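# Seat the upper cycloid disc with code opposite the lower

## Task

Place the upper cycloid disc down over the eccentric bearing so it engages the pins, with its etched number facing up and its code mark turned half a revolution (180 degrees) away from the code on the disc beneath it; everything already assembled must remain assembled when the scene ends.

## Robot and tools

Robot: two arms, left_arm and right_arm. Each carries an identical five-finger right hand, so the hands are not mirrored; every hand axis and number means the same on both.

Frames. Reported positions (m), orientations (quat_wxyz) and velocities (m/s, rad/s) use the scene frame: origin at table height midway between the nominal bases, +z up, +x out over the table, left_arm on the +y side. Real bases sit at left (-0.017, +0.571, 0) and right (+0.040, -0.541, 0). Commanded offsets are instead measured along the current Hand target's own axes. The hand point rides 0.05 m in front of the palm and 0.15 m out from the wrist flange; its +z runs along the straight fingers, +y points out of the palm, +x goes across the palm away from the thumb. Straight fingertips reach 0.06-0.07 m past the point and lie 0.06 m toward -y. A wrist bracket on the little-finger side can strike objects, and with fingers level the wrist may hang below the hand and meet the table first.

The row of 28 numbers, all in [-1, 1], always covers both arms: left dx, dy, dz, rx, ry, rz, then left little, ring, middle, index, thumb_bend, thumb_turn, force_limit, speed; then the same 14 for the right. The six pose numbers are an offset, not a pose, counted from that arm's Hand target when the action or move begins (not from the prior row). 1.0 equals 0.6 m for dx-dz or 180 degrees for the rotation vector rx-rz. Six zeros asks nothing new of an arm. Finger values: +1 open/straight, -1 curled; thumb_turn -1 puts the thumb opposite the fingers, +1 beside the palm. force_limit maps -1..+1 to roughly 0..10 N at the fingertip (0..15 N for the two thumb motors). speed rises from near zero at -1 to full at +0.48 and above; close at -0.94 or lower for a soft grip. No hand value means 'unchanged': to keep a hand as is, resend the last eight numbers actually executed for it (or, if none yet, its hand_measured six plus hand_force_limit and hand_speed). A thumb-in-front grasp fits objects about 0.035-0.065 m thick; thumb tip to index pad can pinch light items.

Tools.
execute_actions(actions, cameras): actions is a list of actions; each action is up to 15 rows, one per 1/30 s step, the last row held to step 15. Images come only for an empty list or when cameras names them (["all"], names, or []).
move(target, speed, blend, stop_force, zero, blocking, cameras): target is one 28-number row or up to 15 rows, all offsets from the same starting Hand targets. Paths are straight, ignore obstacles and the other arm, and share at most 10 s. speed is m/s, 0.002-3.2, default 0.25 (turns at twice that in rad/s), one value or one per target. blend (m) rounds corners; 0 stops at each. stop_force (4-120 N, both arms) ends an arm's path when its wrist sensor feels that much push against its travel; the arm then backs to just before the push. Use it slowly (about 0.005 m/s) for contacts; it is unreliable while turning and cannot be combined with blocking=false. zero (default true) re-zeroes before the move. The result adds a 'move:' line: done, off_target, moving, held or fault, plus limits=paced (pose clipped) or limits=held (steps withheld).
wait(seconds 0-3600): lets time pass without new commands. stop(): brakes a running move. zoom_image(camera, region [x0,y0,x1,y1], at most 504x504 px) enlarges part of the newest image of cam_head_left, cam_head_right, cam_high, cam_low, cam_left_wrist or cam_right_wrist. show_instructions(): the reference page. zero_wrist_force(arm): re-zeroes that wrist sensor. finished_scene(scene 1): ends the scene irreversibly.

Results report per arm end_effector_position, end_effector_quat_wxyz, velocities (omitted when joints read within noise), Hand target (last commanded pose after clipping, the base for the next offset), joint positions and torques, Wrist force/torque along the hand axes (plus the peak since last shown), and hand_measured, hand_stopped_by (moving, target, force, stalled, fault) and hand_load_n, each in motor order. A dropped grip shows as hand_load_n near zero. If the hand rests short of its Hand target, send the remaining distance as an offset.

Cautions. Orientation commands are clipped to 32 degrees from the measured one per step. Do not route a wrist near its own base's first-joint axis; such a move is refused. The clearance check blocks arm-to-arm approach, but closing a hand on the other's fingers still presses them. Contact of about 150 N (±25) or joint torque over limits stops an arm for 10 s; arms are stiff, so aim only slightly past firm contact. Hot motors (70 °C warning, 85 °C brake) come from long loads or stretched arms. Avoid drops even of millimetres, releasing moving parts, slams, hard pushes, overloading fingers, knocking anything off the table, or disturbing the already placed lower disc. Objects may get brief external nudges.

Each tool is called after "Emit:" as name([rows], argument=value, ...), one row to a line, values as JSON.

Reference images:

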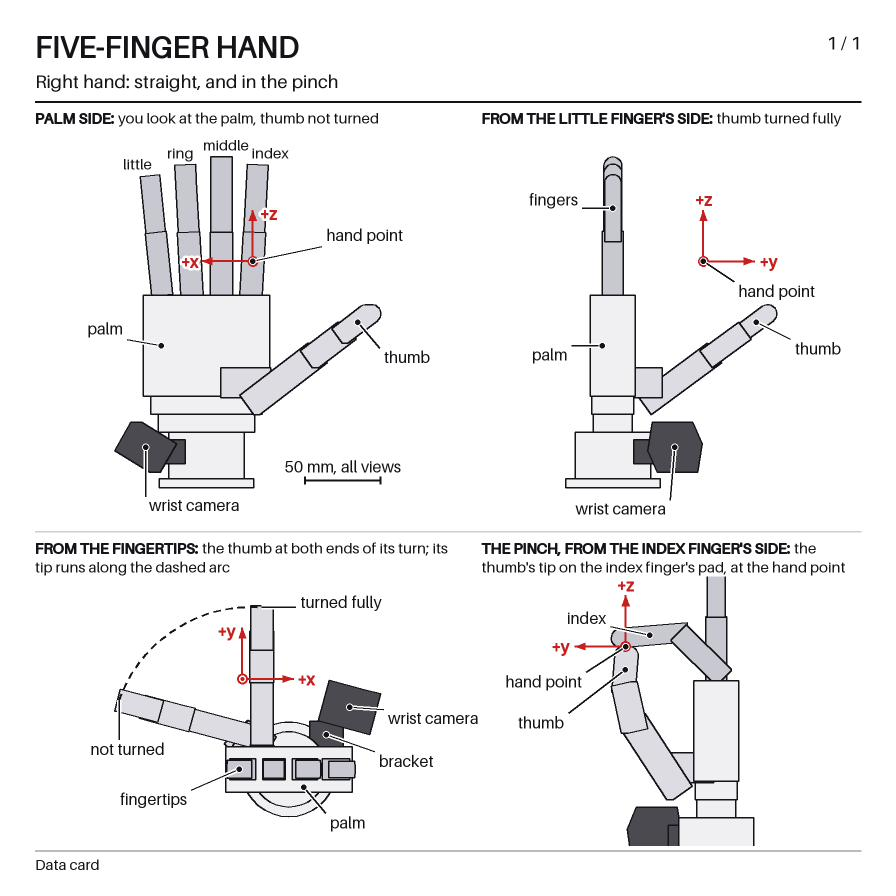

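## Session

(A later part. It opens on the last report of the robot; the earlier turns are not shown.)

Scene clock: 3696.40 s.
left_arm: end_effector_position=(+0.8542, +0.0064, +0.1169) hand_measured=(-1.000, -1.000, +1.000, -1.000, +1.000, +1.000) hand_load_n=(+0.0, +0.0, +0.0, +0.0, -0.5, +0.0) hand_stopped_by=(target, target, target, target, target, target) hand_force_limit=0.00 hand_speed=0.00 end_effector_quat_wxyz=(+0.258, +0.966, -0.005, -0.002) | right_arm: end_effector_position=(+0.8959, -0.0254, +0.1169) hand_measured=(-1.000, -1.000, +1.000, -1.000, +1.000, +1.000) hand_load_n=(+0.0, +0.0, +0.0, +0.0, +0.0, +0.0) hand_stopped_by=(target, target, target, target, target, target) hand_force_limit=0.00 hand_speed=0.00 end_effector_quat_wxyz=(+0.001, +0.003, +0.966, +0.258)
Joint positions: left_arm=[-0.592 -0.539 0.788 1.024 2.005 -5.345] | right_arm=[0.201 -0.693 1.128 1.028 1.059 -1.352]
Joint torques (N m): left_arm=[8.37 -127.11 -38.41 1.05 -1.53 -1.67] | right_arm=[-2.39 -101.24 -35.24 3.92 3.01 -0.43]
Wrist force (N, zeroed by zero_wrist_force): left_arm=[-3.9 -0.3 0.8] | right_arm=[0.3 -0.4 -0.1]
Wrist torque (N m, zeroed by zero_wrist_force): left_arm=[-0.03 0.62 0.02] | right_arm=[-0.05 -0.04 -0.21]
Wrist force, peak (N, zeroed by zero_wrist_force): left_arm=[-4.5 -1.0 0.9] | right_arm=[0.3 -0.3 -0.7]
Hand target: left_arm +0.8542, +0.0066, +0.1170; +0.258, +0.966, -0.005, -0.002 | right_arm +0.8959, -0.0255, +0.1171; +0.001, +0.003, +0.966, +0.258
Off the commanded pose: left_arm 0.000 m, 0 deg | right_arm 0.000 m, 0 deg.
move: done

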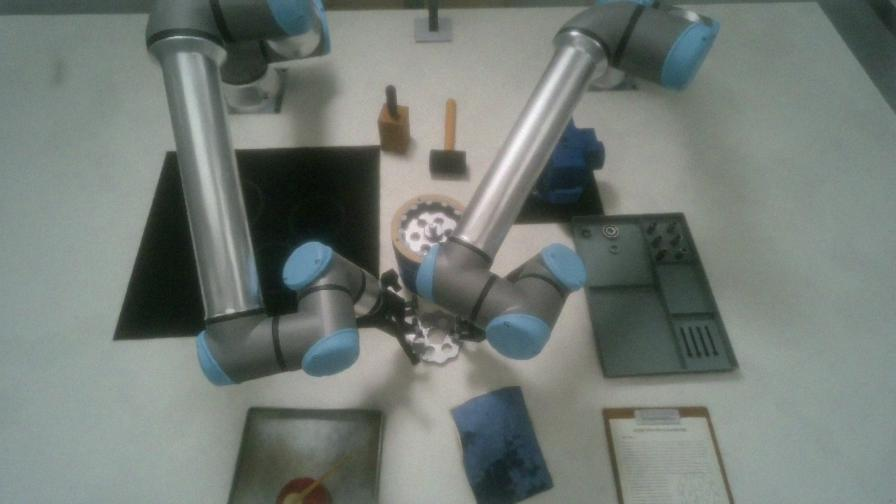

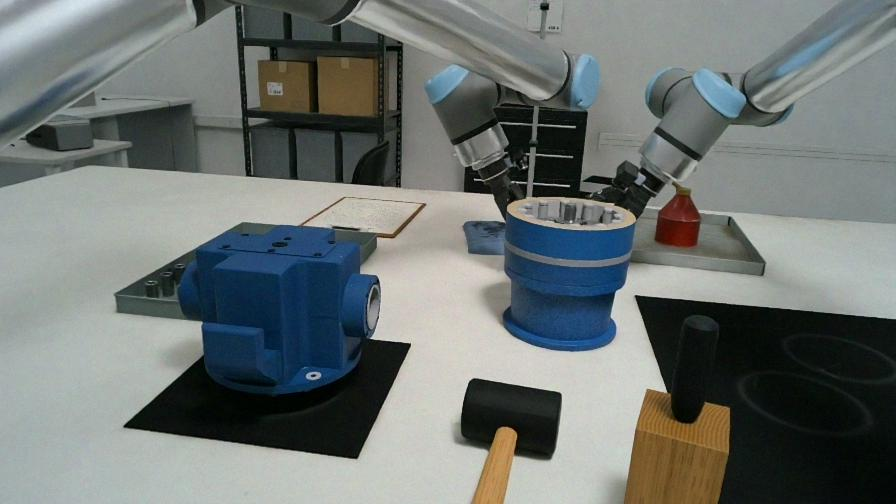

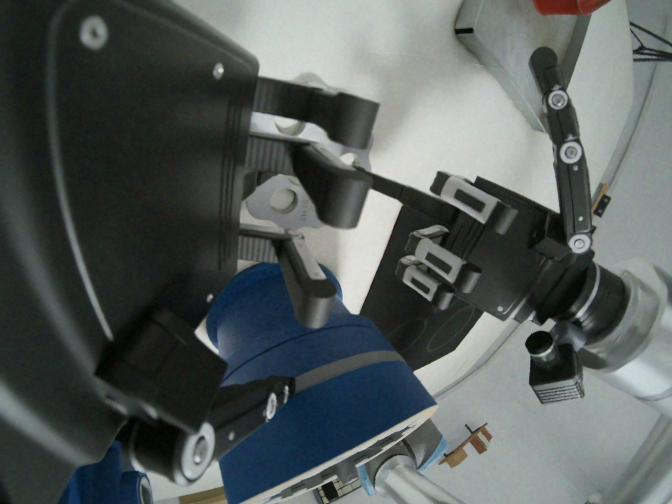

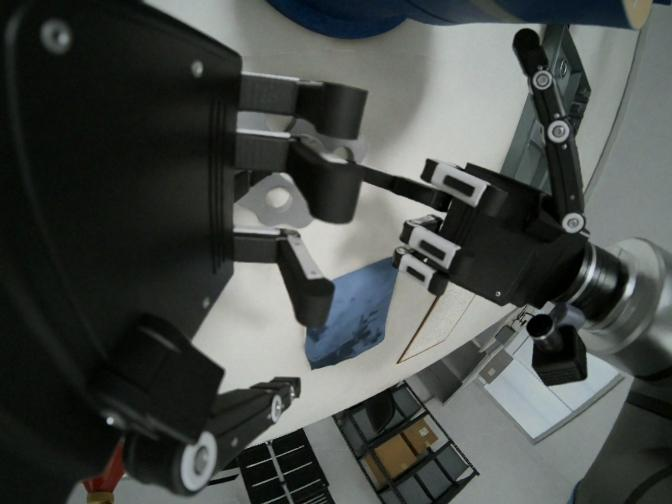

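Emit:
move(target=[0,-0.00667,0.01155,0,0,0,-1,-1,1,-1,1,1,0,0,0,-0.00667,0.01155,0,0,0,-1,-1,1,-1,1,1,0,0], speed=0.02, cameras=["cam_high","cam_left_wrist","cam_right_wrist"])

Emit:
zoom_image(camera="cam_high", region=[395, 300, 445, 350])

Emit:
zoom_image(camera="cam_high", region=[430, 300, 480, 350])

Emit:
zoom_image(camera="cam_left_wrist", region=[290, 110, 410, 230])

Emit:
zoom_image(camera="cam_right_wrist", region=[290, 110, 410, 230])

Scene clock: 3718.77 s.
left_arm: end_effector_position=(+0.8542, +0.0066, +0.1089) hand_measured=(-1.000, -1.000, +1.000, -1.000, +1.000, +1.000) hand_load_n=(-0.5, +0.0, +0.0, +0.0, -0.5, +0.0) hand_stopped_by=(target, target, target, target, target, target) hand_force_limit=0.00 hand_speed=0.00 end_effector_quat_wxyz=(+0.258, +0.966, -0.005, -0.002) | right_arm: end_effector_position=(+0.8959, -0.0255, +0.1089) hand_measured=(-1.000, -1.000, +1.000, -1.000, +1.000, +1.000) hand_load_n=(+0.0, +0.0, +0.0, +0.0, +0.0, +0.0) hand_stopped_by=(target, target, target, target, target, target) hand_force_limit=0.00 hand_speed=0.00 end_effector_quat_wxyz=(+0.001, +0.003, +0.966, +0.258)
Joint positions: left_arm=[-0.592 -0.534 0.793 1.014 2.005 -5.345] | right_arm=[0.201 -0.687 1.132 1.018 1.059 -1.352]
Joint torques (N m): left_arm=[10.62 -118.38 -35 2.56 4.71 1.6] | right_arm=[-8.48 -99.76 -32.49 4.22 -1.22 -2.54]
Wrist force (N, zeroed by zero_wrist_force): left_arm=[-3.9 -0.2 0.8] | right_arm=[0.2 -0.1 -0.4]
Wrist torque (N m, zeroed by zero_wrist_force): left_arm=[0.01 0.62 0.01] | right_arm=[0.00 -0.02 -0.21]
Wrist force, peak (N, zeroed by zero_wrist_force): left_arm=[-4.7 -0.8 0.7] | right_arm=[0.5 -0.7 -0.2]
Hand target: left_arm +0.8542, +0.0066, +0.1090; +0.258, +0.966, -0.005, -0.002 | right_arm +0.8959, -0.0255, +0.1091; +0.001, +0.003, +0.966, +0.258
Off the commanded pose: left_arm 0.000 m, 0 deg | right_arm 0.000 m, 0 deg.
move: done

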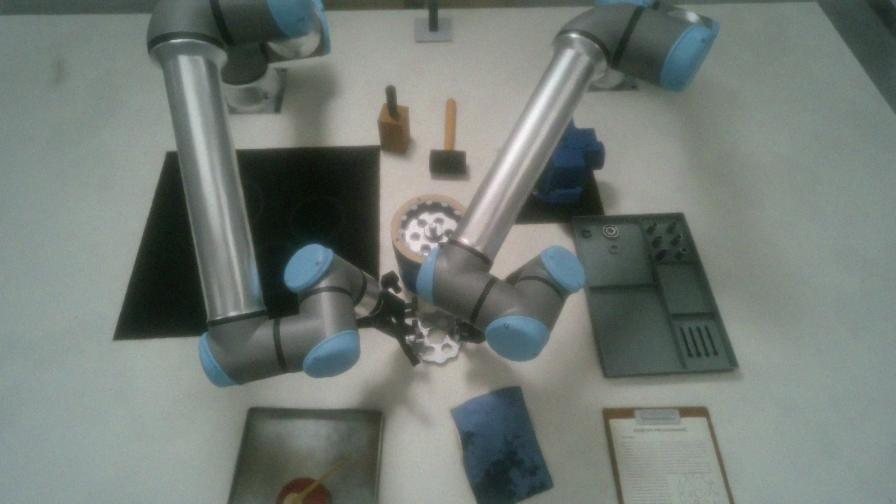

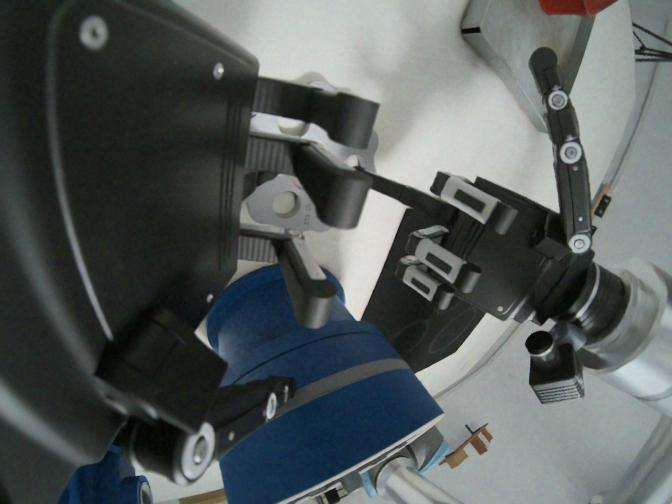

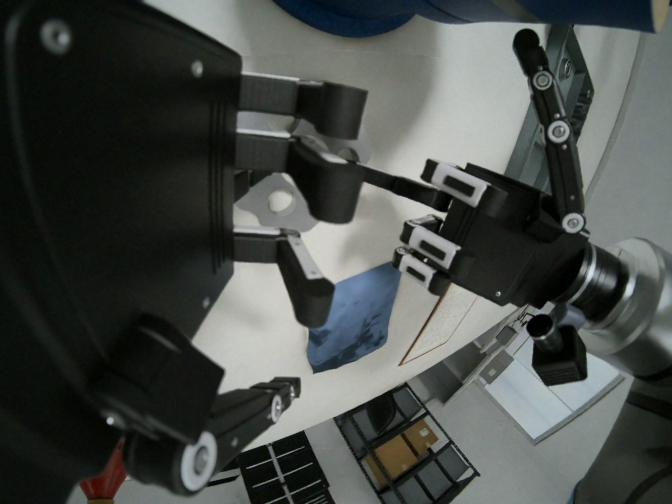

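Scaled by 10.080 from the camera's image (finer frame: 1280x720).

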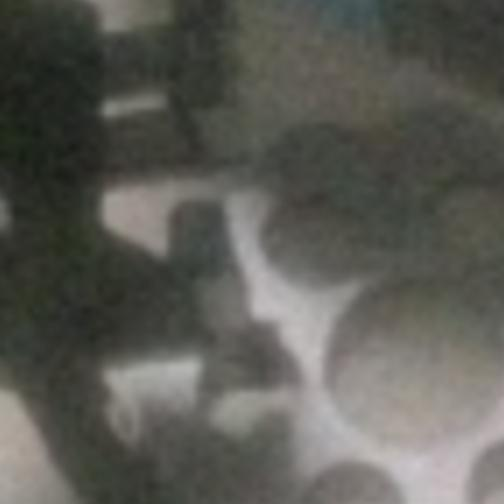

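Scaled by 10.080 from the camera's image (finer frame: 1280x720).

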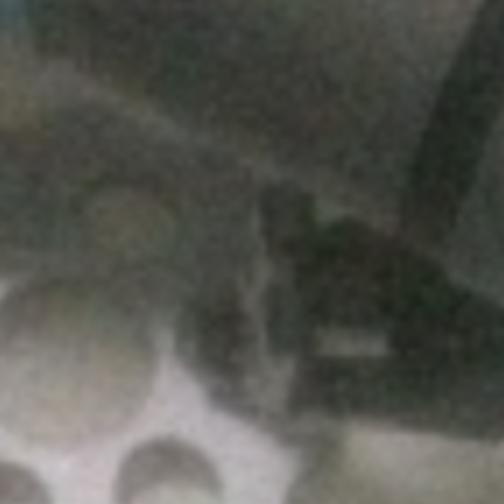

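Scaled by 4.200 from the camera's image (finer frame: 960x720).

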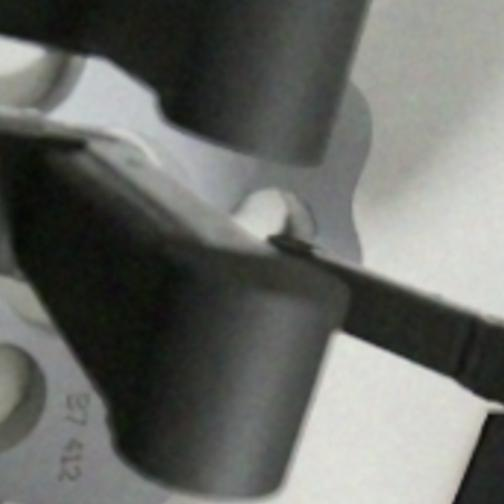

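Scaled by 4.200 from the camera's image (finer frame: 960x720).

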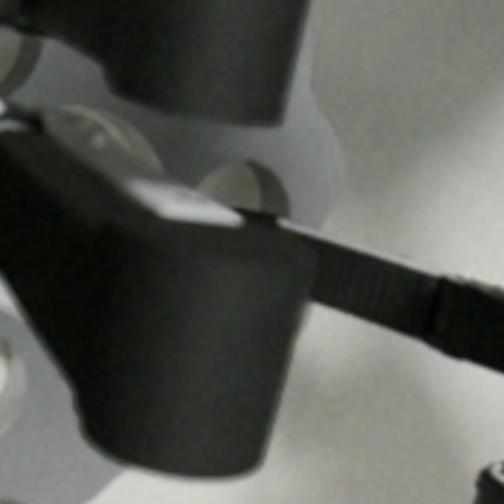

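Emit:
move(target=[0,-0.0075,0.013,0,0,0,-1,-1,1,-1,1,1,0,0,0,-0.0075,0.013,0,0,0,-1,-1,1,-1,1,1,0,0], speed=0.005, stop_force=4, cameras=["cam_high","cam_left_wrist","cam_right_wrist"])

Emit:
zoom_image(camera="cam_left_wrist", region=[310, 110, 410, 210])

Emit:
zoom_image(camera="cam_right_wrist", region=[310, 110, 410, 210])

Emit:
zoom_image(camera="cam_high", region=[395, 295, 485, 375])

Scene clock: 3762.30 s.
left_arm: end_effector_position=(+0.8542, +0.0066, +0.1000) hand_measured=(-1.000, -1.000, +1.000, -1.000, +1.000, +1.000) hand_load_n=(+0.0, +0.0, +0.0, +0.0, +0.0, +0.0) hand_stopped_by=(target, target, target, target, target, target) hand_force_limit=0.00 hand_speed=0.00 end_effector_quat_wxyz=(+0.258, +0.966, -0.005, -0.002) | right_arm: end_effector_position=(+0.8959, -0.0256, +0.1000) hand_measured=(-1.000, -1.000, +1.000, -1.000, +1.000, +1.000) hand_load_n=(+0.5, +0.0, +0.0, +0.0, +0.0, +0.0) hand_stopped_by=(target, target, target, target, target, target) hand_force_limit=0.00 hand_speed=0.00 end_effector_quat_wxyz=(+0.001, +0.003, +0.966, +0.258)
Joint positions: left_arm=[-0.592 -0.529 0.799 1.003 2.005 -5.345] | right_arm=[0.201 -0.68 1.136 1.007 1.059 -1.352]
Joint torques (N m): left_arm=[9.79 -111.92 -32.24 2.56 4.61 1.62] | right_arm=[-7.5 -97.58 -30.6 4.19 -1.39 -2.44]
Wrist force (N, zeroed by zero_wrist_force): left_arm=[-3.7 -0.8 0.3] | right_arm=[0.4 -0.1 -0.3]
Wrist torque (N m, zeroed by zero_wrist_force): left_arm=[-0.07 0.61 0.01] | right_arm=[0.00 -0.05 -0.19]
Wrist force, peak (N, zeroed by zero_wrist_force): left_arm=[-4.5 -0.9 1.3] | right_arm=[0.5 -0.6 -0.6]
Hand target: left_arm +0.8542, +0.0066, +0.1000; +0.258, +0.966, -0.005, -0.002 | right_arm +0.8959, -0.0256, +0.1001; +0.001, +0.003, +0.966, +0.258
Off the commanded pose: left_arm 0.000 m, 0 deg | right_arm 0.000 m, 0 deg.
move: done

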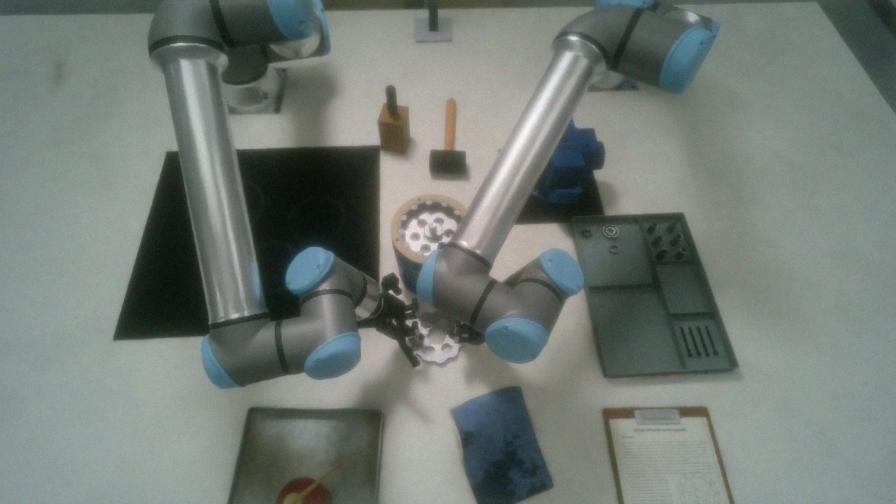

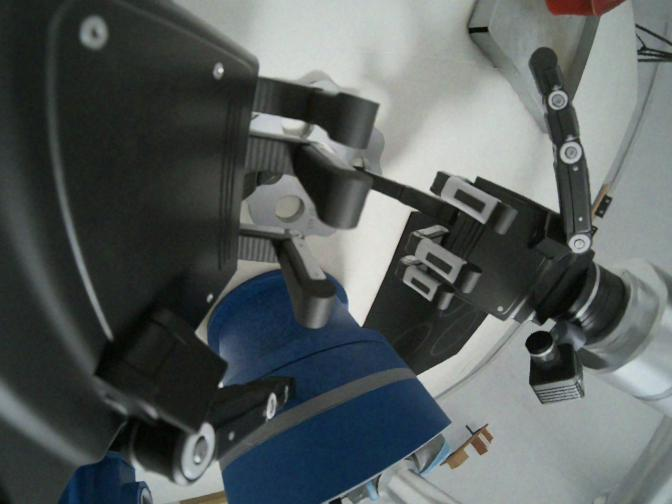

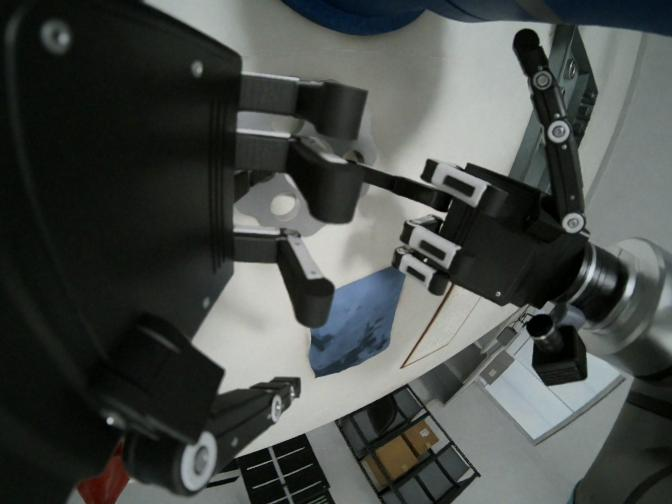

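Scaled by 5.040 from the camera's image (finer frame: 960x720).

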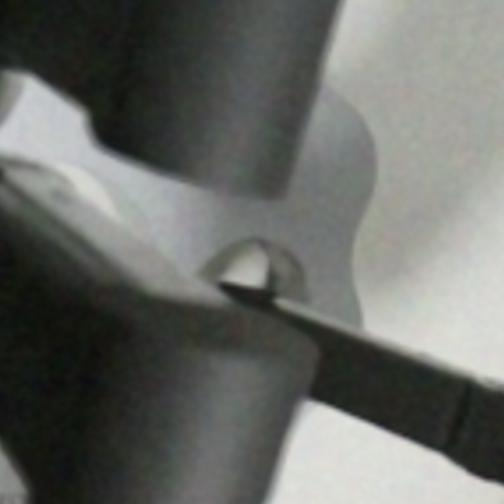

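Scaled by 5.040 from the camera's image (finer frame: 960x720).

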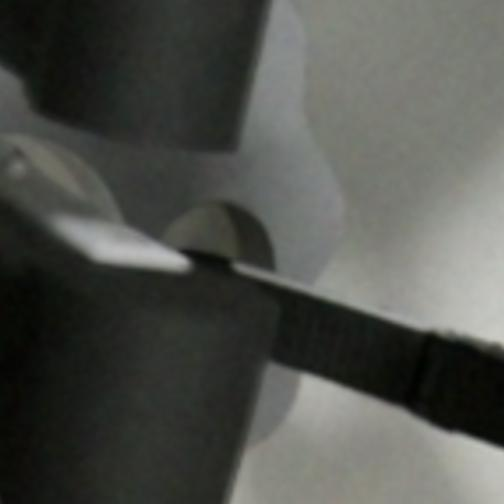

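Scaled by 5.600 from the camera's image (finer frame: 1280x720).

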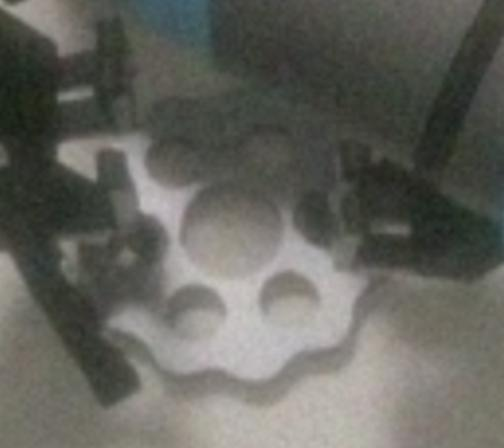

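Emit:
move(target=[0,-0.00375,0.0065,0,0,0,-1,-1,1,-1,1,1,0,0,0,-0.00667,0.01155,0,0,0,-1,-1,1,-1,1,1,0,0], speed=0.005, stop_force=4)

Scene clock: 3785.60 s.
left_arm: end_effector_position=(+0.8542, +0.0066, +0.0955) hand_measured=(-1.000, -1.000, +1.000, -1.000, +1.000, +1.000) hand_load_n=(+0.0, +0.0, +0.0, +0.0, +0.0, +0.0) hand_stopped_by=(target, target, target, target, target, target) hand_force_limit=0.00 hand_speed=0.00 end_effector_quat_wxyz=(+0.258, +0.966, -0.005, -0.002) | right_arm: end_effector_position=(+0.8959, -0.0256, +0.0920) hand_measured=(-1.000, -1.000, +1.000, -1.000, +1.000, +1.000) hand_load_n=(+0.0, +0.0, +0.0, +0.0, +0.0, +0.0) hand_stopped_by=(target, target, target, target, target, target) hand_force_limit=0.00 hand_speed=0.00 end_effector_quat_wxyz=(+0.001, +0.003, +0.966, +0.258)
Joint positions: left_arm=[-0.592 -0.526 0.802 0.997 2.005 -5.345] | right_arm=[0.201 -0.674 1.139 0.998 1.059 -1.352]
Joint torques (N m): left_arm=[11.73 -110.66 -30.9 0.63 4.79 2.34] | right_arm=[-5.99 -94.92 -29.78 4.33 -1.4 -2.59]
Wrist force (N, zeroed by zero_wrist_force): left_arm=[-4.1 -0.6 0.3] | right_arm=[0.3 -0.3 -0.5]
Wrist torque (N m, zeroed by zero_wrist_force): left_arm=[-0.06 0.54 -0.01] | right_arm=[-0.02 -0.02 -0.21]
Wrist force, peak (N, zeroed by zero_wrist_force): left_arm=[-5.1 -0.5 0.2] | right_arm=[0.7 -0.5 -0.5]
Hand target: left_arm +0.8542, +0.0066, +0.0955; +0.258, +0.966, -0.005, -0.002 | right_arm +0.8959, -0.0256, +0.0921; +0.001, +0.003, +0.966, +0.258
Off the commanded pose: left_arm 0.000 m, 0 deg | right_arm 0.000 m, 0 deg.
move: done

Emit:
zero_wrist_force(arm="left_arm")

Emit:
zero_wrist_force(arm="right_arm")

Emit:
move(target=[0.00333,0,0,0,0,0,-1,-1,1,-1,1,1,0,0,-0.00333,0,0,0,0,0,-1,-1,1,-1,1,1,0,0], speed=0.005)

Wrist force sensor zeroed.

Wrist force sensor zeroed.

Scene clock: 3791.37 s.
left_arm: end_effector_position=(+0.8562, +0.0066, +0.0955) hand_measured=(-1.000, -1.000, +1.000, -1.000, +1.000, +1.000) hand_load_n=(+0.0, +0.0, +0.0, +0.0, -0.5, +0.0) hand_stopped_by=(target, target, target, target, target, target) hand_force_limit=0.00 hand_speed=0.00 end_effector_quat_wxyz=(+0.258, +0.966, -0.005, -0.002) | right_arm: end_effector_position=(+0.8980, -0.0256, +0.0921) hand_measured=(-1.000, -1.000, +1.000, -1.000, +1.000, +1.000) hand_load_n=(+0.0, +0.0, +0.0, +0.0, +0.0, +0.0) hand_stopped_by=(target, target, target, target, target, target) hand_force_limit=0.00 hand_speed=0.00 end_effector_quat_wxyz=(+0.001, +0.003, +0.966, +0.258)
Joint positions: left_arm=[-0.591 -0.522 0.794 1.002 2.005 -5.344] | right_arm=[0.2 -0.671 1.133 1.001 1.059 -1.353]
Joint torques (N m): left_arm=[7.25 -111.91 -36.65 5.82 4.95 2.64] | right_arm=[-11.99 -95.03 -32.86 5.26 -1.38 -2.55]
Wrist force (N, zeroed by zero_wrist_force): left_arm=[-1.0 0.3 -0.4] | right_arm=[0.2 -0.3 0.3]
Wrist torque (N m, zeroed by zero_wrist_force): left_arm=[0.06 0.01 -0.26] | right_arm=[-0.06 -0.04 0.16]
Wrist force, peak (N, zeroed by zero_wrist_force): left_arm=[-2.2 0.2 0.1] | right_arm=[-0.1 0.6 0.6]
Hand target: left_arm +0.8562, +0.0066, +0.0955; +0.258, +0.966, -0.005, -0.002 | right_arm +0.8979, -0.0256, +0.0921; +0.001, +0.003, +0.966, +0.258
Off the commanded pose: left_arm 0.000 m, 0 deg | right_arm 0.000 m, 0 deg.
move: done

Emit:
move(target=[0.0025,0,0,0,0,0,-1,-1,1,-1,1,1,0,0,-0.0025,0,0,0,0,0,-1,-1,1,-1,1,1,0,0], speed=0.005)

Scene clock: 3799.57 s.
left_arm: end_effector_position=(+0.8577, +0.0066, +0.0956) hand_measured=(-1.000, -1.000, +1.000, -1.000, +1.000, +1.000) hand_load_n=(+0.0, +0.0, +0.0, +0.5, +0.0, +0.0) hand_stopped_by=(target, target, target, target, target, target) hand_force_limit=0.00 hand_speed=0.00 end_effector_quat_wxyz=(+0.258, +0.966, -0.005, -0.002) | right_arm: end_effector_position=(+0.8995, -0.0256, +0.0921) hand_measured=(-1.000, -1.000, +1.000, -1.000, +1.000, +1.000) hand_load_n=(+0.0, +0.0, +0.0, +0.0, +0.0, -0.5) hand_stopped_by=(target, target, target, target, target, target) hand_force_limit=0.00 hand_speed=0.00 end_effector_quat_wxyz=(+0.001, +0.003, +0.966, +0.258)
Joint positions: left_arm=[-0.59 -0.519 0.788 1.005 2.005 -5.343] | right_arm=[0.2 -0.669 1.129 1.003 1.059 -1.353]
Joint torques (N m): left_arm=[8.31 -110.03 -37.65 6.26 5.18 2.79] | right_arm=[-13.83 -94.07 -33.35 5.19 -1.81 -2.36]
Wrist force (N, zeroed by zero_wrist_force): left_arm=[-1.5 0.0 0.0] | right_arm=[-0.1 -0.1 0.4]
Wrist torque (N m, zeroed by zero_wrist_force): left_arm=[0.01 0.03 -0.30] | right_arm=[-0.04 0.00 0.22]
Wrist force, peak (N, zeroed by zero_wrist_force): left_arm=[-1.9 0.4 -0.6] | right_arm=[0.4 0.2 0.6]
Hand target: left_arm +0.8577, +0.0066, +0.0955; +0.258, +0.966, -0.005, -0.002 | right_arm +0.8994, -0.0256, +0.0921; +0.001, +0.003, +0.966, +0.258
Off the commanded pose: left_arm 0.000 m, 0 deg | right_arm 0.000 m, 0 deg.
move: done

Emit:
execute_actions(actions=[], cameras=["cam_high","cam_left_wrist","cam_right_wrist"])

Emit:
zoom_image(camera="cam_left_wrist", region=[310, 110, 410, 210])

Emit:
zoom_image(camera="cam_right_wrist", region=[310, 110, 410, 210])

Emit:
zoom_image(camera="cam_high", region=[395, 295, 485, 375])

Scene clock: 3809.23 s.
left_arm: end_effector_position=(+0.8577, +0.0066, +0.0955) hand_measured=(-1.000, -1.000, +1.000, -1.000, +1.000, +1.000) hand_load_n=(+0.0, +0.0, +0.0, +0.0, +0.0, +0.0) hand_stopped_by=(target, target, target, target, target, target) hand_force_limit=0.00 hand_speed=0.00 end_effector_quat_wxyz=(+0.258, +0.966, -0.005, -0.002) | right_arm: end_effector_position=(+0.8994, -0.0256, +0.0921) hand_measured=(-1.000, -1.000, +1.000, -1.000, +1.000, +1.000) hand_load_n=(+0.0, +0.0, +0.0, +0.0, +0.0, +0.0) hand_stopped_by=(target, target, target, target, target, target) hand_force_limit=0.00 hand_speed=0.00 end_effector_quat_wxyz=(+0.001, +0.003, +0.966, +0.258)
Joint positions: left_arm=[-0.59 -0.519 0.788 1.005 2.005 -5.343] | right_arm=[0.2 -0.669 1.129 1.003 1.059 -1.353]
Joint velocities: within noise
Joint torques (N m): left_arm=[10.24 -131.1 -27.73 -0.83 5.22 0.34] | right_arm=[-6.7 -102.43 -27.47 2.89 -1.5 -2.65]
Wrist force (N, zeroed by zero_wrist_force): left_arm=[-0.8 0.1 -0.3] | right_arm=[-0.1 0.1 0.3]
Wrist torque (N m, zeroed by zero_wrist_force): left_arm=[0.01 -0.03 -0.25] | right_arm=[0.00 0.00 0.23]
Wrist force, peak (N, zeroed by zero_wrist_force): left_arm=[-1.8 0.0 0.4] | right_arm=[0.0 0.4 0.6]
Hand target: left_arm +0.8577, +0.0066, +0.0955; +0.258, +0.966, -0.005, -0.002 | right_arm +0.8994, -0.0256, +0.0921; +0.001, +0.003, +0.966, +0.258
Off the commanded pose: left_arm 0.000 m, 0 deg | right_arm 0.000 m, 0 deg.
Images, in order (width x height): cam_high 896x504, cam_left_wrist 672x504, cam_right_wrist 672x504.

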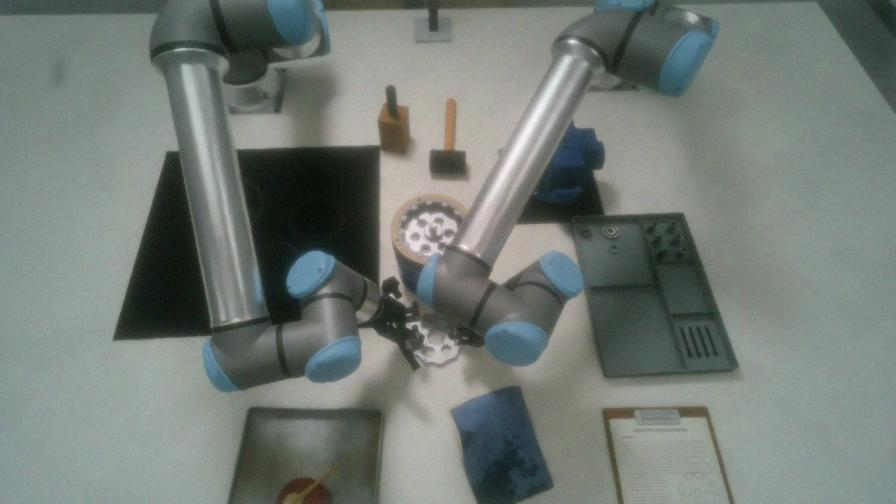

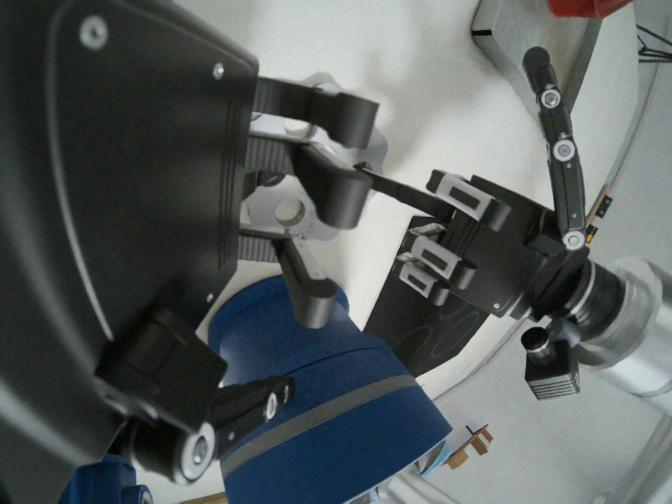

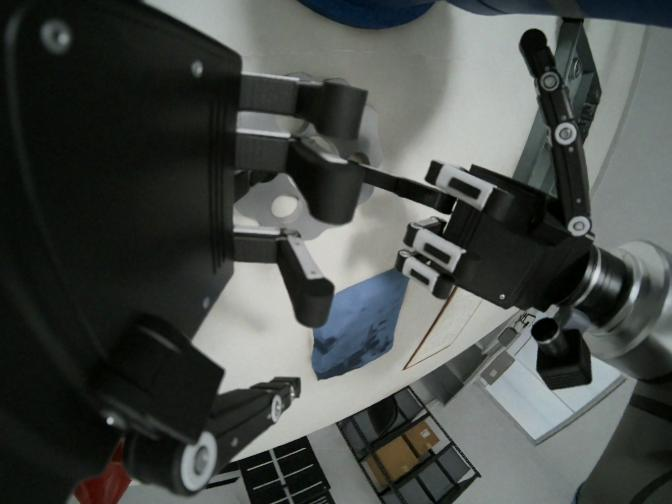

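Scaled by 5.040 from the camera's image (finer frame: 960x720).

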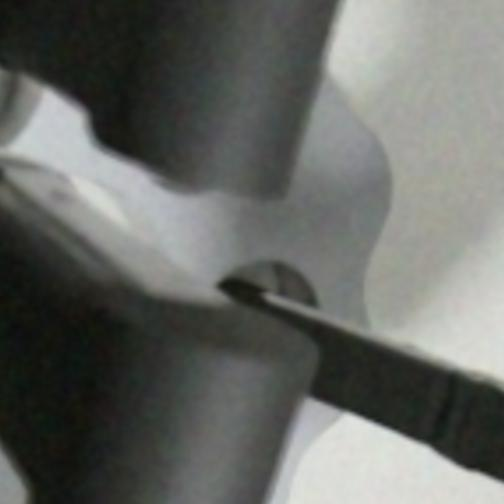

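Scaled by 5.040 from the camera's image (finer frame: 960x720).

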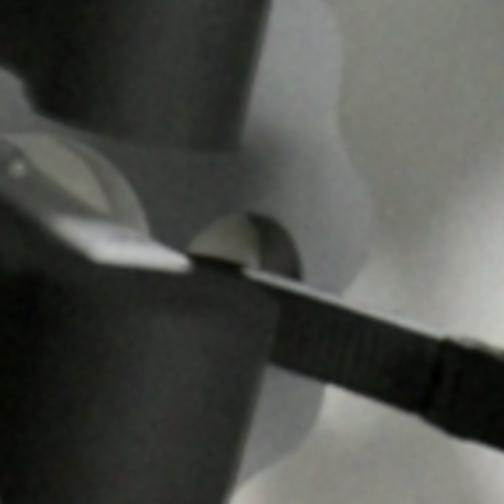

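Scaled by 5.600 from the camera's image (finer frame: 1280x720).

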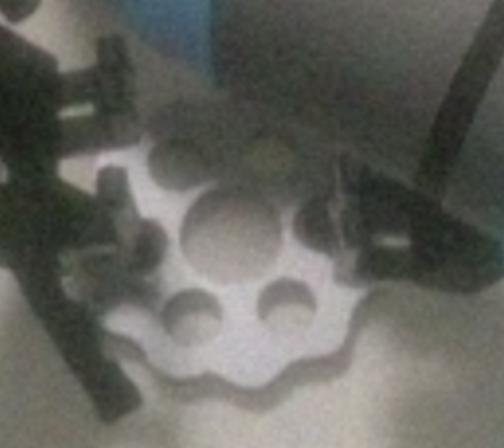

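Emit:
move(target=[-0.00667,0,0,0,0,0,-1,-1,1,-1,1,1,0,0,0,0,0,0,0,0,-1,-1,1,-1,1,1,0,0], speed=0.01)

Emit:
move(target=[0,0,0,0,0,0,-1,-1,1,-1,1,1,0,0,-0.0025,0,0,0,0,0,-1,-1,1,-1,1,1,0,0], speed=0.005)

Emit:
move(target=[0,0,0,0,0,0,-1,-1,1,-1,1,1,0,0,-0.0025,0,0,0,0,0,-1,-1,1,-1,1,1,0,0], speed=0.005, cameras=["cam_high"])

Emit:
zoom_image(camera="cam_high", region=[395, 295, 485, 375])

Scene clock: 3821.37 s.
left_arm: end_effector_position=(+0.8536, +0.0067, +0.0955) hand_measured=(-1.000, -1.000, +1.000, -1.000, +1.000, +1.000) hand_load_n=(+0.0, +0.0, +0.0, +0.0, +0.0, +0.0) hand_stopped_by=(target, target, target, target, target, target) hand_force_limit=0.00 hand_speed=0.00 end_effector_quat_wxyz=(+0.258, +0.966, -0.005, -0.002) | right_arm: end_effector_position=(+0.8994, -0.0256, +0.0921) hand_measured=(-1.000, -1.000, +1.000, -1.000, +1.000, +1.000) hand_load_n=(+0.0, +0.0, +0.0, +0.0, +0.0, +0.0) hand_stopped_by=(target, target, target, target, target, target) hand_force_limit=0.00 hand_speed=0.00 end_effector_quat_wxyz=(+0.001, +0.003, +0.966, +0.258)
Joint positions: left_arm=[-0.592 -0.528 0.804 0.996 2.005 -5.346] | right_arm=[0.2 -0.669 1.129 1.003 1.059 -1.353]
Joint torques (N m): left_arm=[-4.3 -114.03 -45.46 2.65 -2.31 -2.77] | right_arm=[-4.23 -102.02 -26.86 2.87 -0.85 -2.78]
Wrist force (N, zeroed by zero_wrist_force): left_arm=[0.5 -0.1 0.7] | right_arm=[0.1 0.1 0.2]
Wrist torque (N m, zeroed by zero_wrist_force): left_arm=[-0.07 0.03 0.02] | right_arm=[0.00 -0.03 0.24]
Wrist force, peak (N, zeroed by zero_wrist_force): left_arm=[-1.7 0.3 -0.2] | right_arm=[0.0 0.5 0.6]
Hand target: left_arm +0.8537, +0.0067, +0.0955; +0.258, +0.966, -0.005, -0.002 | right_arm +0.8994, -0.0256, +0.0921; +0.001, +0.003, +0.966, +0.258
Off the commanded pose: left_arm 0.000 m, 0 deg | right_arm 0.000 m, 0 deg.
move: done

Scene clock: 3821.90 s.
left_arm: end_effector_position=(+0.8537, +0.0066, +0.0956) hand_measured=(-1.000, -1.000, +1.000, -1.000, +1.000, +1.000) hand_load_n=(+0.0, +0.0, +0.0, +0.0, +0.0, +0.0) hand_stopped_by=(target, target, target, target, target, target) hand_force_limit=0.00 hand_speed=0.00 end_effector_quat_wxyz=(+0.258, +0.966, -0.005, -0.002) | right_arm: end_effector_position=(+0.9010, -0.0256, +0.0921) hand_measured=(-1.000, -1.000, +1.000, -1.000, +1.000, +1.000) hand_load_n=(+0.0, +0.0, +0.0, +0.0, +0.0, -0.5) hand_stopped_by=(target, target, target, target, target, target) hand_force_limit=0.00 hand_speed=0.00 end_effector_quat_wxyz=(+0.001, +0.003, +0.966, +0.258)
Joint positions: left_arm=[-0.592 -0.527 0.804 0.996 2.005 -5.346] | right_arm=[0.199 -0.666 1.124 1.005 1.059 -1.354]
Joint torques (N m): left_arm=[0.85 -104.14 -45.48 7.73 -2.11 -0.59] | right_arm=[-9.93 -93.42 -32.55 5.54 -1.26 -2.35]
Wrist force (N, zeroed by zero_wrist_force): left_arm=[0.1 -0.2 0.4] | right_arm=[0.0 0.2 0.3]
Wrist torque (N m, zeroed by zero_wrist_force): left_arm=[-0.05 0.11 -0.01] | right_arm=[0.02 -0.01 0.24]
Wrist force, peak (N, zeroed by zero_wrist_force): left_arm=[0.6 -0.1 0.6] | right_arm=[0.1 0.4 0.4]
Hand target: left_arm +0.8537, +0.0067, +0.0955; +0.258, +0.966, -0.005, -0.002 | right_arm +0.9009, -0.0256, +0.0921; +0.001, +0.003, +0.966, +0.258
Off the commanded pose: left_arm 0.000 m, 0 deg | right_arm 0.000 m, 0 deg.
move: done

Scene clock: 3822.43 s.
left_arm: end_effector_position=(+0.8537, +0.0066, +0.0955) hand_measured=(-1.000, -1.000, +1.000, -1.000, +1.000, +1.000) hand_load_n=(+0.0, +0.0, +0.0, +0.0, +0.0, +0.0) hand_stopped_by=(target, target, target, target, target, target) hand_force_limit=0.00 hand_speed=0.00 end_effector_quat_wxyz=(+0.258, +0.966, -0.005, -0.002) | right_arm: end_effector_position=(+0.9025, -0.0256, +0.0921) hand_measured=(-1.000, -1.000, +1.000, -1.000, +1.000, +1.000) hand_load_n=(+0.0, +0.0, +0.0, +0.0, +0.0, -0.5) hand_stopped_by=(target, target, target, target, target, target) hand_force_limit=0.00 hand_speed=0.00 end_effector_quat_wxyz=(+0.001, +0.003, +0.966, +0.258)
Joint positions: left_arm=[-0.592 -0.527 0.804 0.996 2.005 -5.346] | right_arm=[0.199 -0.664 1.12 1.008 1.059 -1.354]
Joint torques (N m): left_arm=[6.46 -104.25 -45.73 7.81 -2.19 1.41] | right_arm=[-10.93 -95.38 -32.46 4.83 -1.77 -2.29]
Wrist force (N, zeroed by zero_wrist_force): left_arm=[0.2 0.0 0.6] | right_arm=[1.0 0.0 0.0]
Wrist torque (N m, zeroed by zero_wrist_force): left_arm=[-0.04 0.07 0.01] | right_arm=[0.04 -0.01 0.29]
Wrist force, peak (N, zeroed by zero_wrist_force): left_arm=[0.5 0.5 0.4] | right_arm=[1.0 0.0 0.0]
Hand target: left_arm +0.8537, +0.0067, +0.0955; +0.258, +0.966, -0.005, -0.002 | right_arm +0.9024, -0.0256, +0.0921; +0.001, +0.003, +0.966, +0.258
Off the commanded pose: left_arm 0.000 m, 0 deg | right_arm 0.000 m, 0 deg.
move: done

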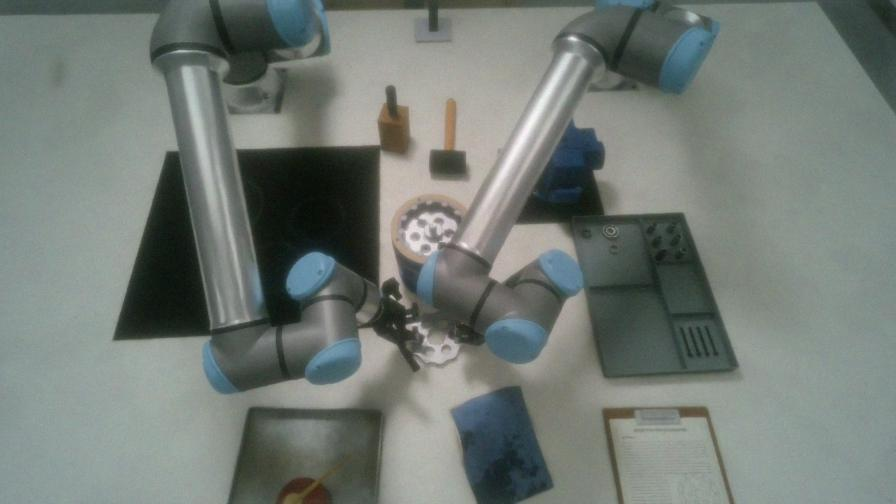

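Scaled by 5.600 from the camera's image (finer frame: 1280x720).

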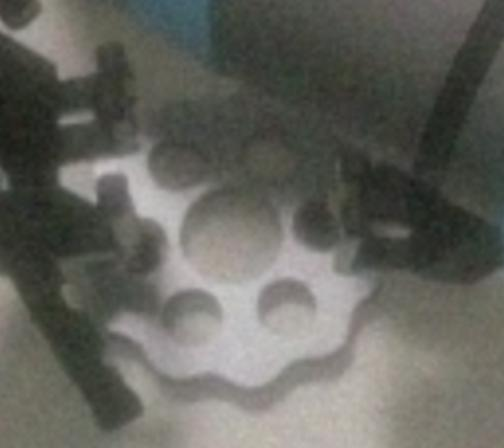

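Emit:
move(target=[0,0,0,0,0,0,-1,-1,1,-1,1,1,0,0,0.01,0,0,0,0,0,-1,-1,1,-1,1,1,0,0], speed=0.01)

Emit:
move(target=[0,0,0,0,0,0,-1,-1,1,-1,1,1,0,0,0.00167,0,0,0,0,0,-1,-1,1,-1,1,1,0,0], speed=0.003)

Emit:
move(target=[0,0,0,0,0,0,-1,-1,1,-1,1,1,0,0,0.00167,0,0,0,0,0,-1,-1,1,-1,1,1,0,0], speed=0.003)

Emit:
move(target=[0,0,0,0,0,0,-1,-1,1,-1,1,1,0,0,0.00167,0,0,0,0,0,-1,-1,1,-1,1,1,0,0], speed=0.003)

Scene clock: 3832.07 s.
left_arm: end_effector_position=(+0.8537, +0.0067, +0.0955) hand_measured=(-1.000, -1.000, +1.000, -1.000, +1.000, +1.000) hand_load_n=(+0.0, +0.0, +0.0, +0.0, +0.0, +0.0) hand_stopped_by=(target, target, target, target, target, target) hand_force_limit=0.00 hand_speed=0.00 end_effector_quat_wxyz=(+0.258, +0.966, -0.005, -0.002) | right_arm: end_effector_position=(+0.8964, -0.0256, +0.0921) hand_measured=(-1.000, -1.000, +1.000, -1.000, +1.000, +1.000) hand_load_n=(+0.0, +0.0, +0.0, +0.0, -0.5, +0.0) hand_stopped_by=(target, target, target, target, target, target) hand_force_limit=0.00 hand_speed=0.00 end_effector_quat_wxyz=(+0.001, +0.003, +0.966, +0.258)
Joint positions: left_arm=[-0.592 -0.527 0.804 0.996 2.005 -5.346] | right_arm=[0.2 -0.673 1.138 0.998 1.059 -1.352]
Joint torques (N m): left_arm=[9.88 -104.99 -44.78 7.82 -2.31 1.4] | right_arm=[7.96 -88.06 -37.58 3.93 2.73 1.46]
Wrist force (N, zeroed by zero_wrist_force): left_arm=[0.2 0.0 0.5] | right_arm=[0.0 0.4 0.4]
Wrist torque (N m, zeroed by zero_wrist_force): left_arm=[-0.03 0.07 0.01] | right_arm=[0.02 -0.06 0.01]
Wrist force, peak (N, zeroed by zero_wrist_force): left_arm=[0.4 -0.4 0.9] | right_arm=[0.9 -0.3 0.5]
Hand target: left_arm +0.8537, +0.0067, +0.0955; +0.258, +0.966, -0.005, -0.002 | right_arm +0.8964, -0.0256, +0.0921; +0.001, +0.003, +0.966, +0.258
Off the commanded pose: left_arm 0.000 m, 0 deg | right_arm 0.000 m, 0 deg.
move: done

Scene clock: 3832.63 s.
left_arm: end_effector_position=(+0.8537, +0.0067, +0.0955) hand_measured=(-1.000, -1.000, +1.000, -1.000, +1.000, +1.000) hand_load_n=(+0.0, +0.0, +0.0, +0.0, +0.0, +0.0) hand_stopped_by=(target, target, target, target, target, target) hand_force_limit=0.00 hand_speed=0.00 end_effector_quat_wxyz=(+0.258, +0.966, -0.005, -0.002) | right_arm: end_effector_position=(+0.8954, -0.0256, +0.0921) hand_measured=(-1.000, -1.000, +1.000, -1.000, +1.000, +1.000) hand_load_n=(+0.0, +0.0, +0.0, +0.0, +0.0, +0.0) hand_stopped_by=(target, target, target, target, target, target) hand_force_limit=0.00 hand_speed=0.00 end_effector_quat_wxyz=(+0.001, +0.003, +0.966, +0.258)
Joint positions: left_arm=[-0.592 -0.527 0.804 0.996 2.005 -5.346] | right_arm=[0.201 -0.675 1.141 0.997 1.059 -1.352]
Joint torques (N m): left_arm=[8.65 -105.23 -45.04 7.46 -2.19 1.21] | right_arm=[11.3 -98.25 -29.59 2.15 3.09 1.9]
Wrist force (N, zeroed by zero_wrist_force): left_arm=[-0.2 -0.2 0.1] | right_arm=[-1.2 0.5 0.3]
Wrist torque (N m, zeroed by zero_wrist_force): left_arm=[-0.04 0.14 -0.02] | right_arm=[0.04 -0.11 -0.06]
Wrist force, peak (N, zeroed by zero_wrist_force): left_arm=[0.3 0.2 0.8] | right_arm=[-2.2 0.2 -0.1]
Hand target: left_arm +0.8537, +0.0067, +0.0955; +0.258, +0.966, -0.005, -0.002 | right_arm +0.8954, -0.0256, +0.0921; +0.001, +0.003, +0.966, +0.258
Off the commanded pose: left_arm 0.000 m, 0 deg | right_arm 0.000 m, 0 deg.
move: done

Scene clock: 3833.20 s.
left_arm: end_effector_position=(+0.8537, +0.0067, +0.0955) hand_measured=(-1.000, -1.000, +1.000, -1.000, +1.000, +1.000) hand_load_n=(+0.0, +0.0, +0.0, +0.0, +0.0, +0.0) hand_stopped_by=(target, target, target, target, target, target) hand_force_limit=0.00 hand_speed=0.00 end_effector_quat_wxyz=(+0.258, +0.966, -0.005, -0.002) | right_arm: end_effector_position=(+0.8944, -0.0256, +0.0921) hand_measured=(-1.000, -1.000, +1.000, -1.000, +1.000, +1.000) hand_load_n=(+0.0, +0.0, +0.0, +0.0, +0.0, +0.0) hand_stopped_by=(target, target, target, target, target, target) hand_force_limit=0.00 hand_speed=0.00 end_effector_quat_wxyz=(+0.001, +0.003, +0.966, +0.258)
Joint positions: left_arm=[-0.592 -0.527 0.804 0.996 2.005 -5.346] | right_arm=[0.201 -0.676 1.144 0.995 1.059 -1.352]
Joint torques (N m): left_arm=[6.89 -103.66 -45.04 7.41 -2.05 1.51] | right_arm=[10.85 -97.25 -29.55 2.65 3.02 1.41]
Wrist force (N, zeroed by zero_wrist_force): left_arm=[0.2 0.1 -0.1] | right_arm=[-1.8 0.2 0.1]
Wrist torque (N m, zeroed by zero_wrist_force): left_arm=[0.02 0.10 0.01] | right_arm=[0.00 -0.10 -0.10]
Wrist force, peak (N, zeroed by zero_wrist_force): left_arm=[0.8 0.5 -0.1] | right_arm=[-2.2 0.1 0.0]
Hand target: left_arm +0.8537, +0.0067, +0.0955; +0.258, +0.966, -0.005, -0.002 | right_arm +0.8944, -0.0256, +0.0921; +0.001, +0.003, +0.966, +0.258
Off the commanded pose: left_arm 0.000 m, 0 deg | right_arm 0.000 m, 0 deg.
move: done

Scene clock: 3833.77 s.
left_arm: end_effector_position=(+0.8537, +0.0067, +0.0955) hand_measured=(-1.000, -1.000, +1.000, -1.000, +1.000, +1.000) hand_load_n=(+0.0, +0.0, +0.0, +0.0, +0.0, +0.0) hand_stopped_by=(target, target, target, target, target, target) hand_force_limit=0.00 hand_speed=0.00 end_effector_quat_wxyz=(+0.258, +0.966, -0.005, -0.002) | right_arm: end_effector_position=(+0.8934, -0.0256, +0.0921) hand_measured=(-1.000, -1.000, +1.000, -1.000, +1.000, +1.000) hand_load_n=(+0.0, +0.0, +0.0, +0.0, +0.0, +0.0) hand_stopped_by=(target, target, target, target, target, target) hand_force_limit=0.00 hand_speed=0.00 end_effector_quat_wxyz=(+0.001, +0.003, +0.966, +0.258)
Joint positions: left_arm=[-0.592 -0.527 0.804 0.996 2.005 -5.346] | right_arm=[0.201 -0.678 1.147 0.994 1.059 -1.352]
Joint torques (N m): left_arm=[7.27 -104.91 -46.03 7.45 -2.05 1.28] | right_arm=[10.25 -97.92 -29.77 2.66 2.86 1.82]
Wrist force (N, zeroed by zero_wrist_force): left_arm=[0.2 0.0 0.1] | right_arm=[-2.2 0.2 -0.2]
Wrist torque (N m, zeroed by zero_wrist_force): left_arm=[-0.01 0.10 0.01] | right_arm=[0.01 -0.09 -0.12]
Wrist force, peak (N, zeroed by zero_wrist_force): left_arm=[-0.1 0.7 0.4] | right_arm=[-2.3 0.3 0.4]
Hand target: left_arm +0.8537, +0.0067, +0.0955; +0.258, +0.966, -0.005, -0.002 | right_arm +0.8934, -0.0256, +0.0921; +0.001, +0.003, +0.966, +0.258
Off the commanded pose: left_arm 0.000 m, 0 deg | right_arm 0.000 m, 0 deg.
move: done

Emit:
execute_actions(actions=[], cameras=["cam_high","cam_head_left"])

Emit:
zoom_image(camera="cam_high", region=[395, 285, 495, 385])

Scene clock: 3865.17 s.
left_arm: end_effector_position=(+0.8537, +0.0067, +0.0955) hand_measured=(-1.000, -1.000, +1.000, -1.000, +1.000, +1.000) hand_load_n=(+0.0, +0.0, +0.0, +0.0, +0.0, +0.0) hand_stopped_by=(target, target, target, target, target, target) hand_force_limit=0.00 hand_speed=0.00 end_effector_quat_wxyz=(+0.258, +0.966, -0.005, -0.002) | right_arm: end_effector_position=(+0.8934, -0.0255, +0.0921) hand_measured=(-1.000, -1.000, +1.000, -1.000, +1.000, +1.000) hand_load_n=(+0.0, +0.0, +0.0, +0.5, +0.0, +0.0) hand_stopped_by=(target, target, target, target, target, target) hand_force_limit=0.00 hand_speed=0.00 end_effector_quat_wxyz=(+0.001, +0.003, +0.966, +0.258)
Joint positions: left_arm=[-0.592 -0.527 0.804 0.996 2.005 -5.346] | right_arm=[0.201 -0.678 1.146 0.994 1.059 -1.352]
Joint velocities: within noise
Joint torques (N m): left_arm=[8.84 -104.55 -45.05 7.65 -2.2 1.35] | right_arm=[3.61 -84.67 -37.72 5.2 2.9 0.02]
Wrist force (N, zeroed by zero_wrist_force): left_arm=[0.5 -0.4 0.3] | right_arm=[-1.9 0.3 -0.1]
Wrist torque (N m, zeroed by zero_wrist_force): left_arm=[-0.06 0.04 0.01] | right_arm=[0.05 -0.09 -0.10]
Wrist force, peak (N, zeroed by zero_wrist_force): left_arm=[0.4 0.5 0.8] | right_arm=[-2.3 0.0 -0.1]
Hand target: left_arm +0.8537, +0.0067, +0.0955; +0.258, +0.966, -0.005, -0.002 | right_arm +0.8934, -0.0256, +0.0921; +0.001, +0.003, +0.966, +0.258
Off the commanded pose: left_arm 0.000 m, 0 deg | right_arm 0.000 m, 0 deg.
Images, in order (width x height): cam_head_left 896x504, cam_high 896x504.

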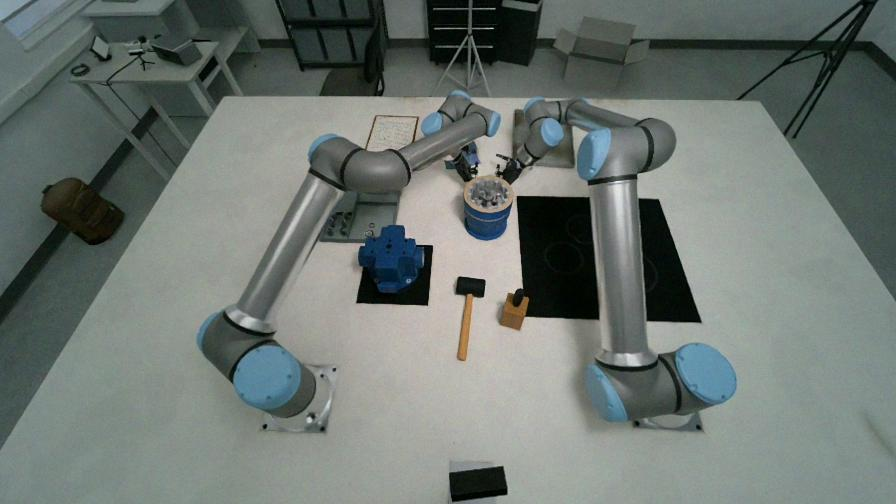

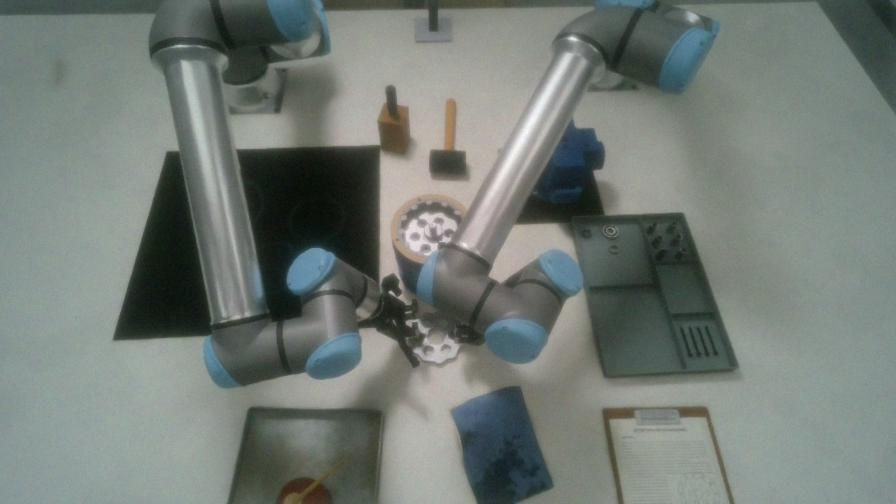

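Scaled by 5.040 from the camera's image (finer frame: 1280x720).

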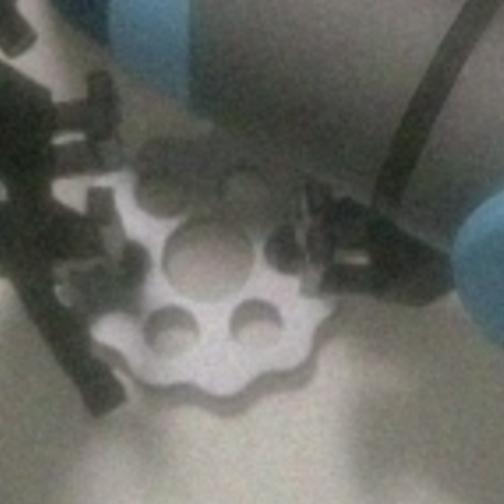

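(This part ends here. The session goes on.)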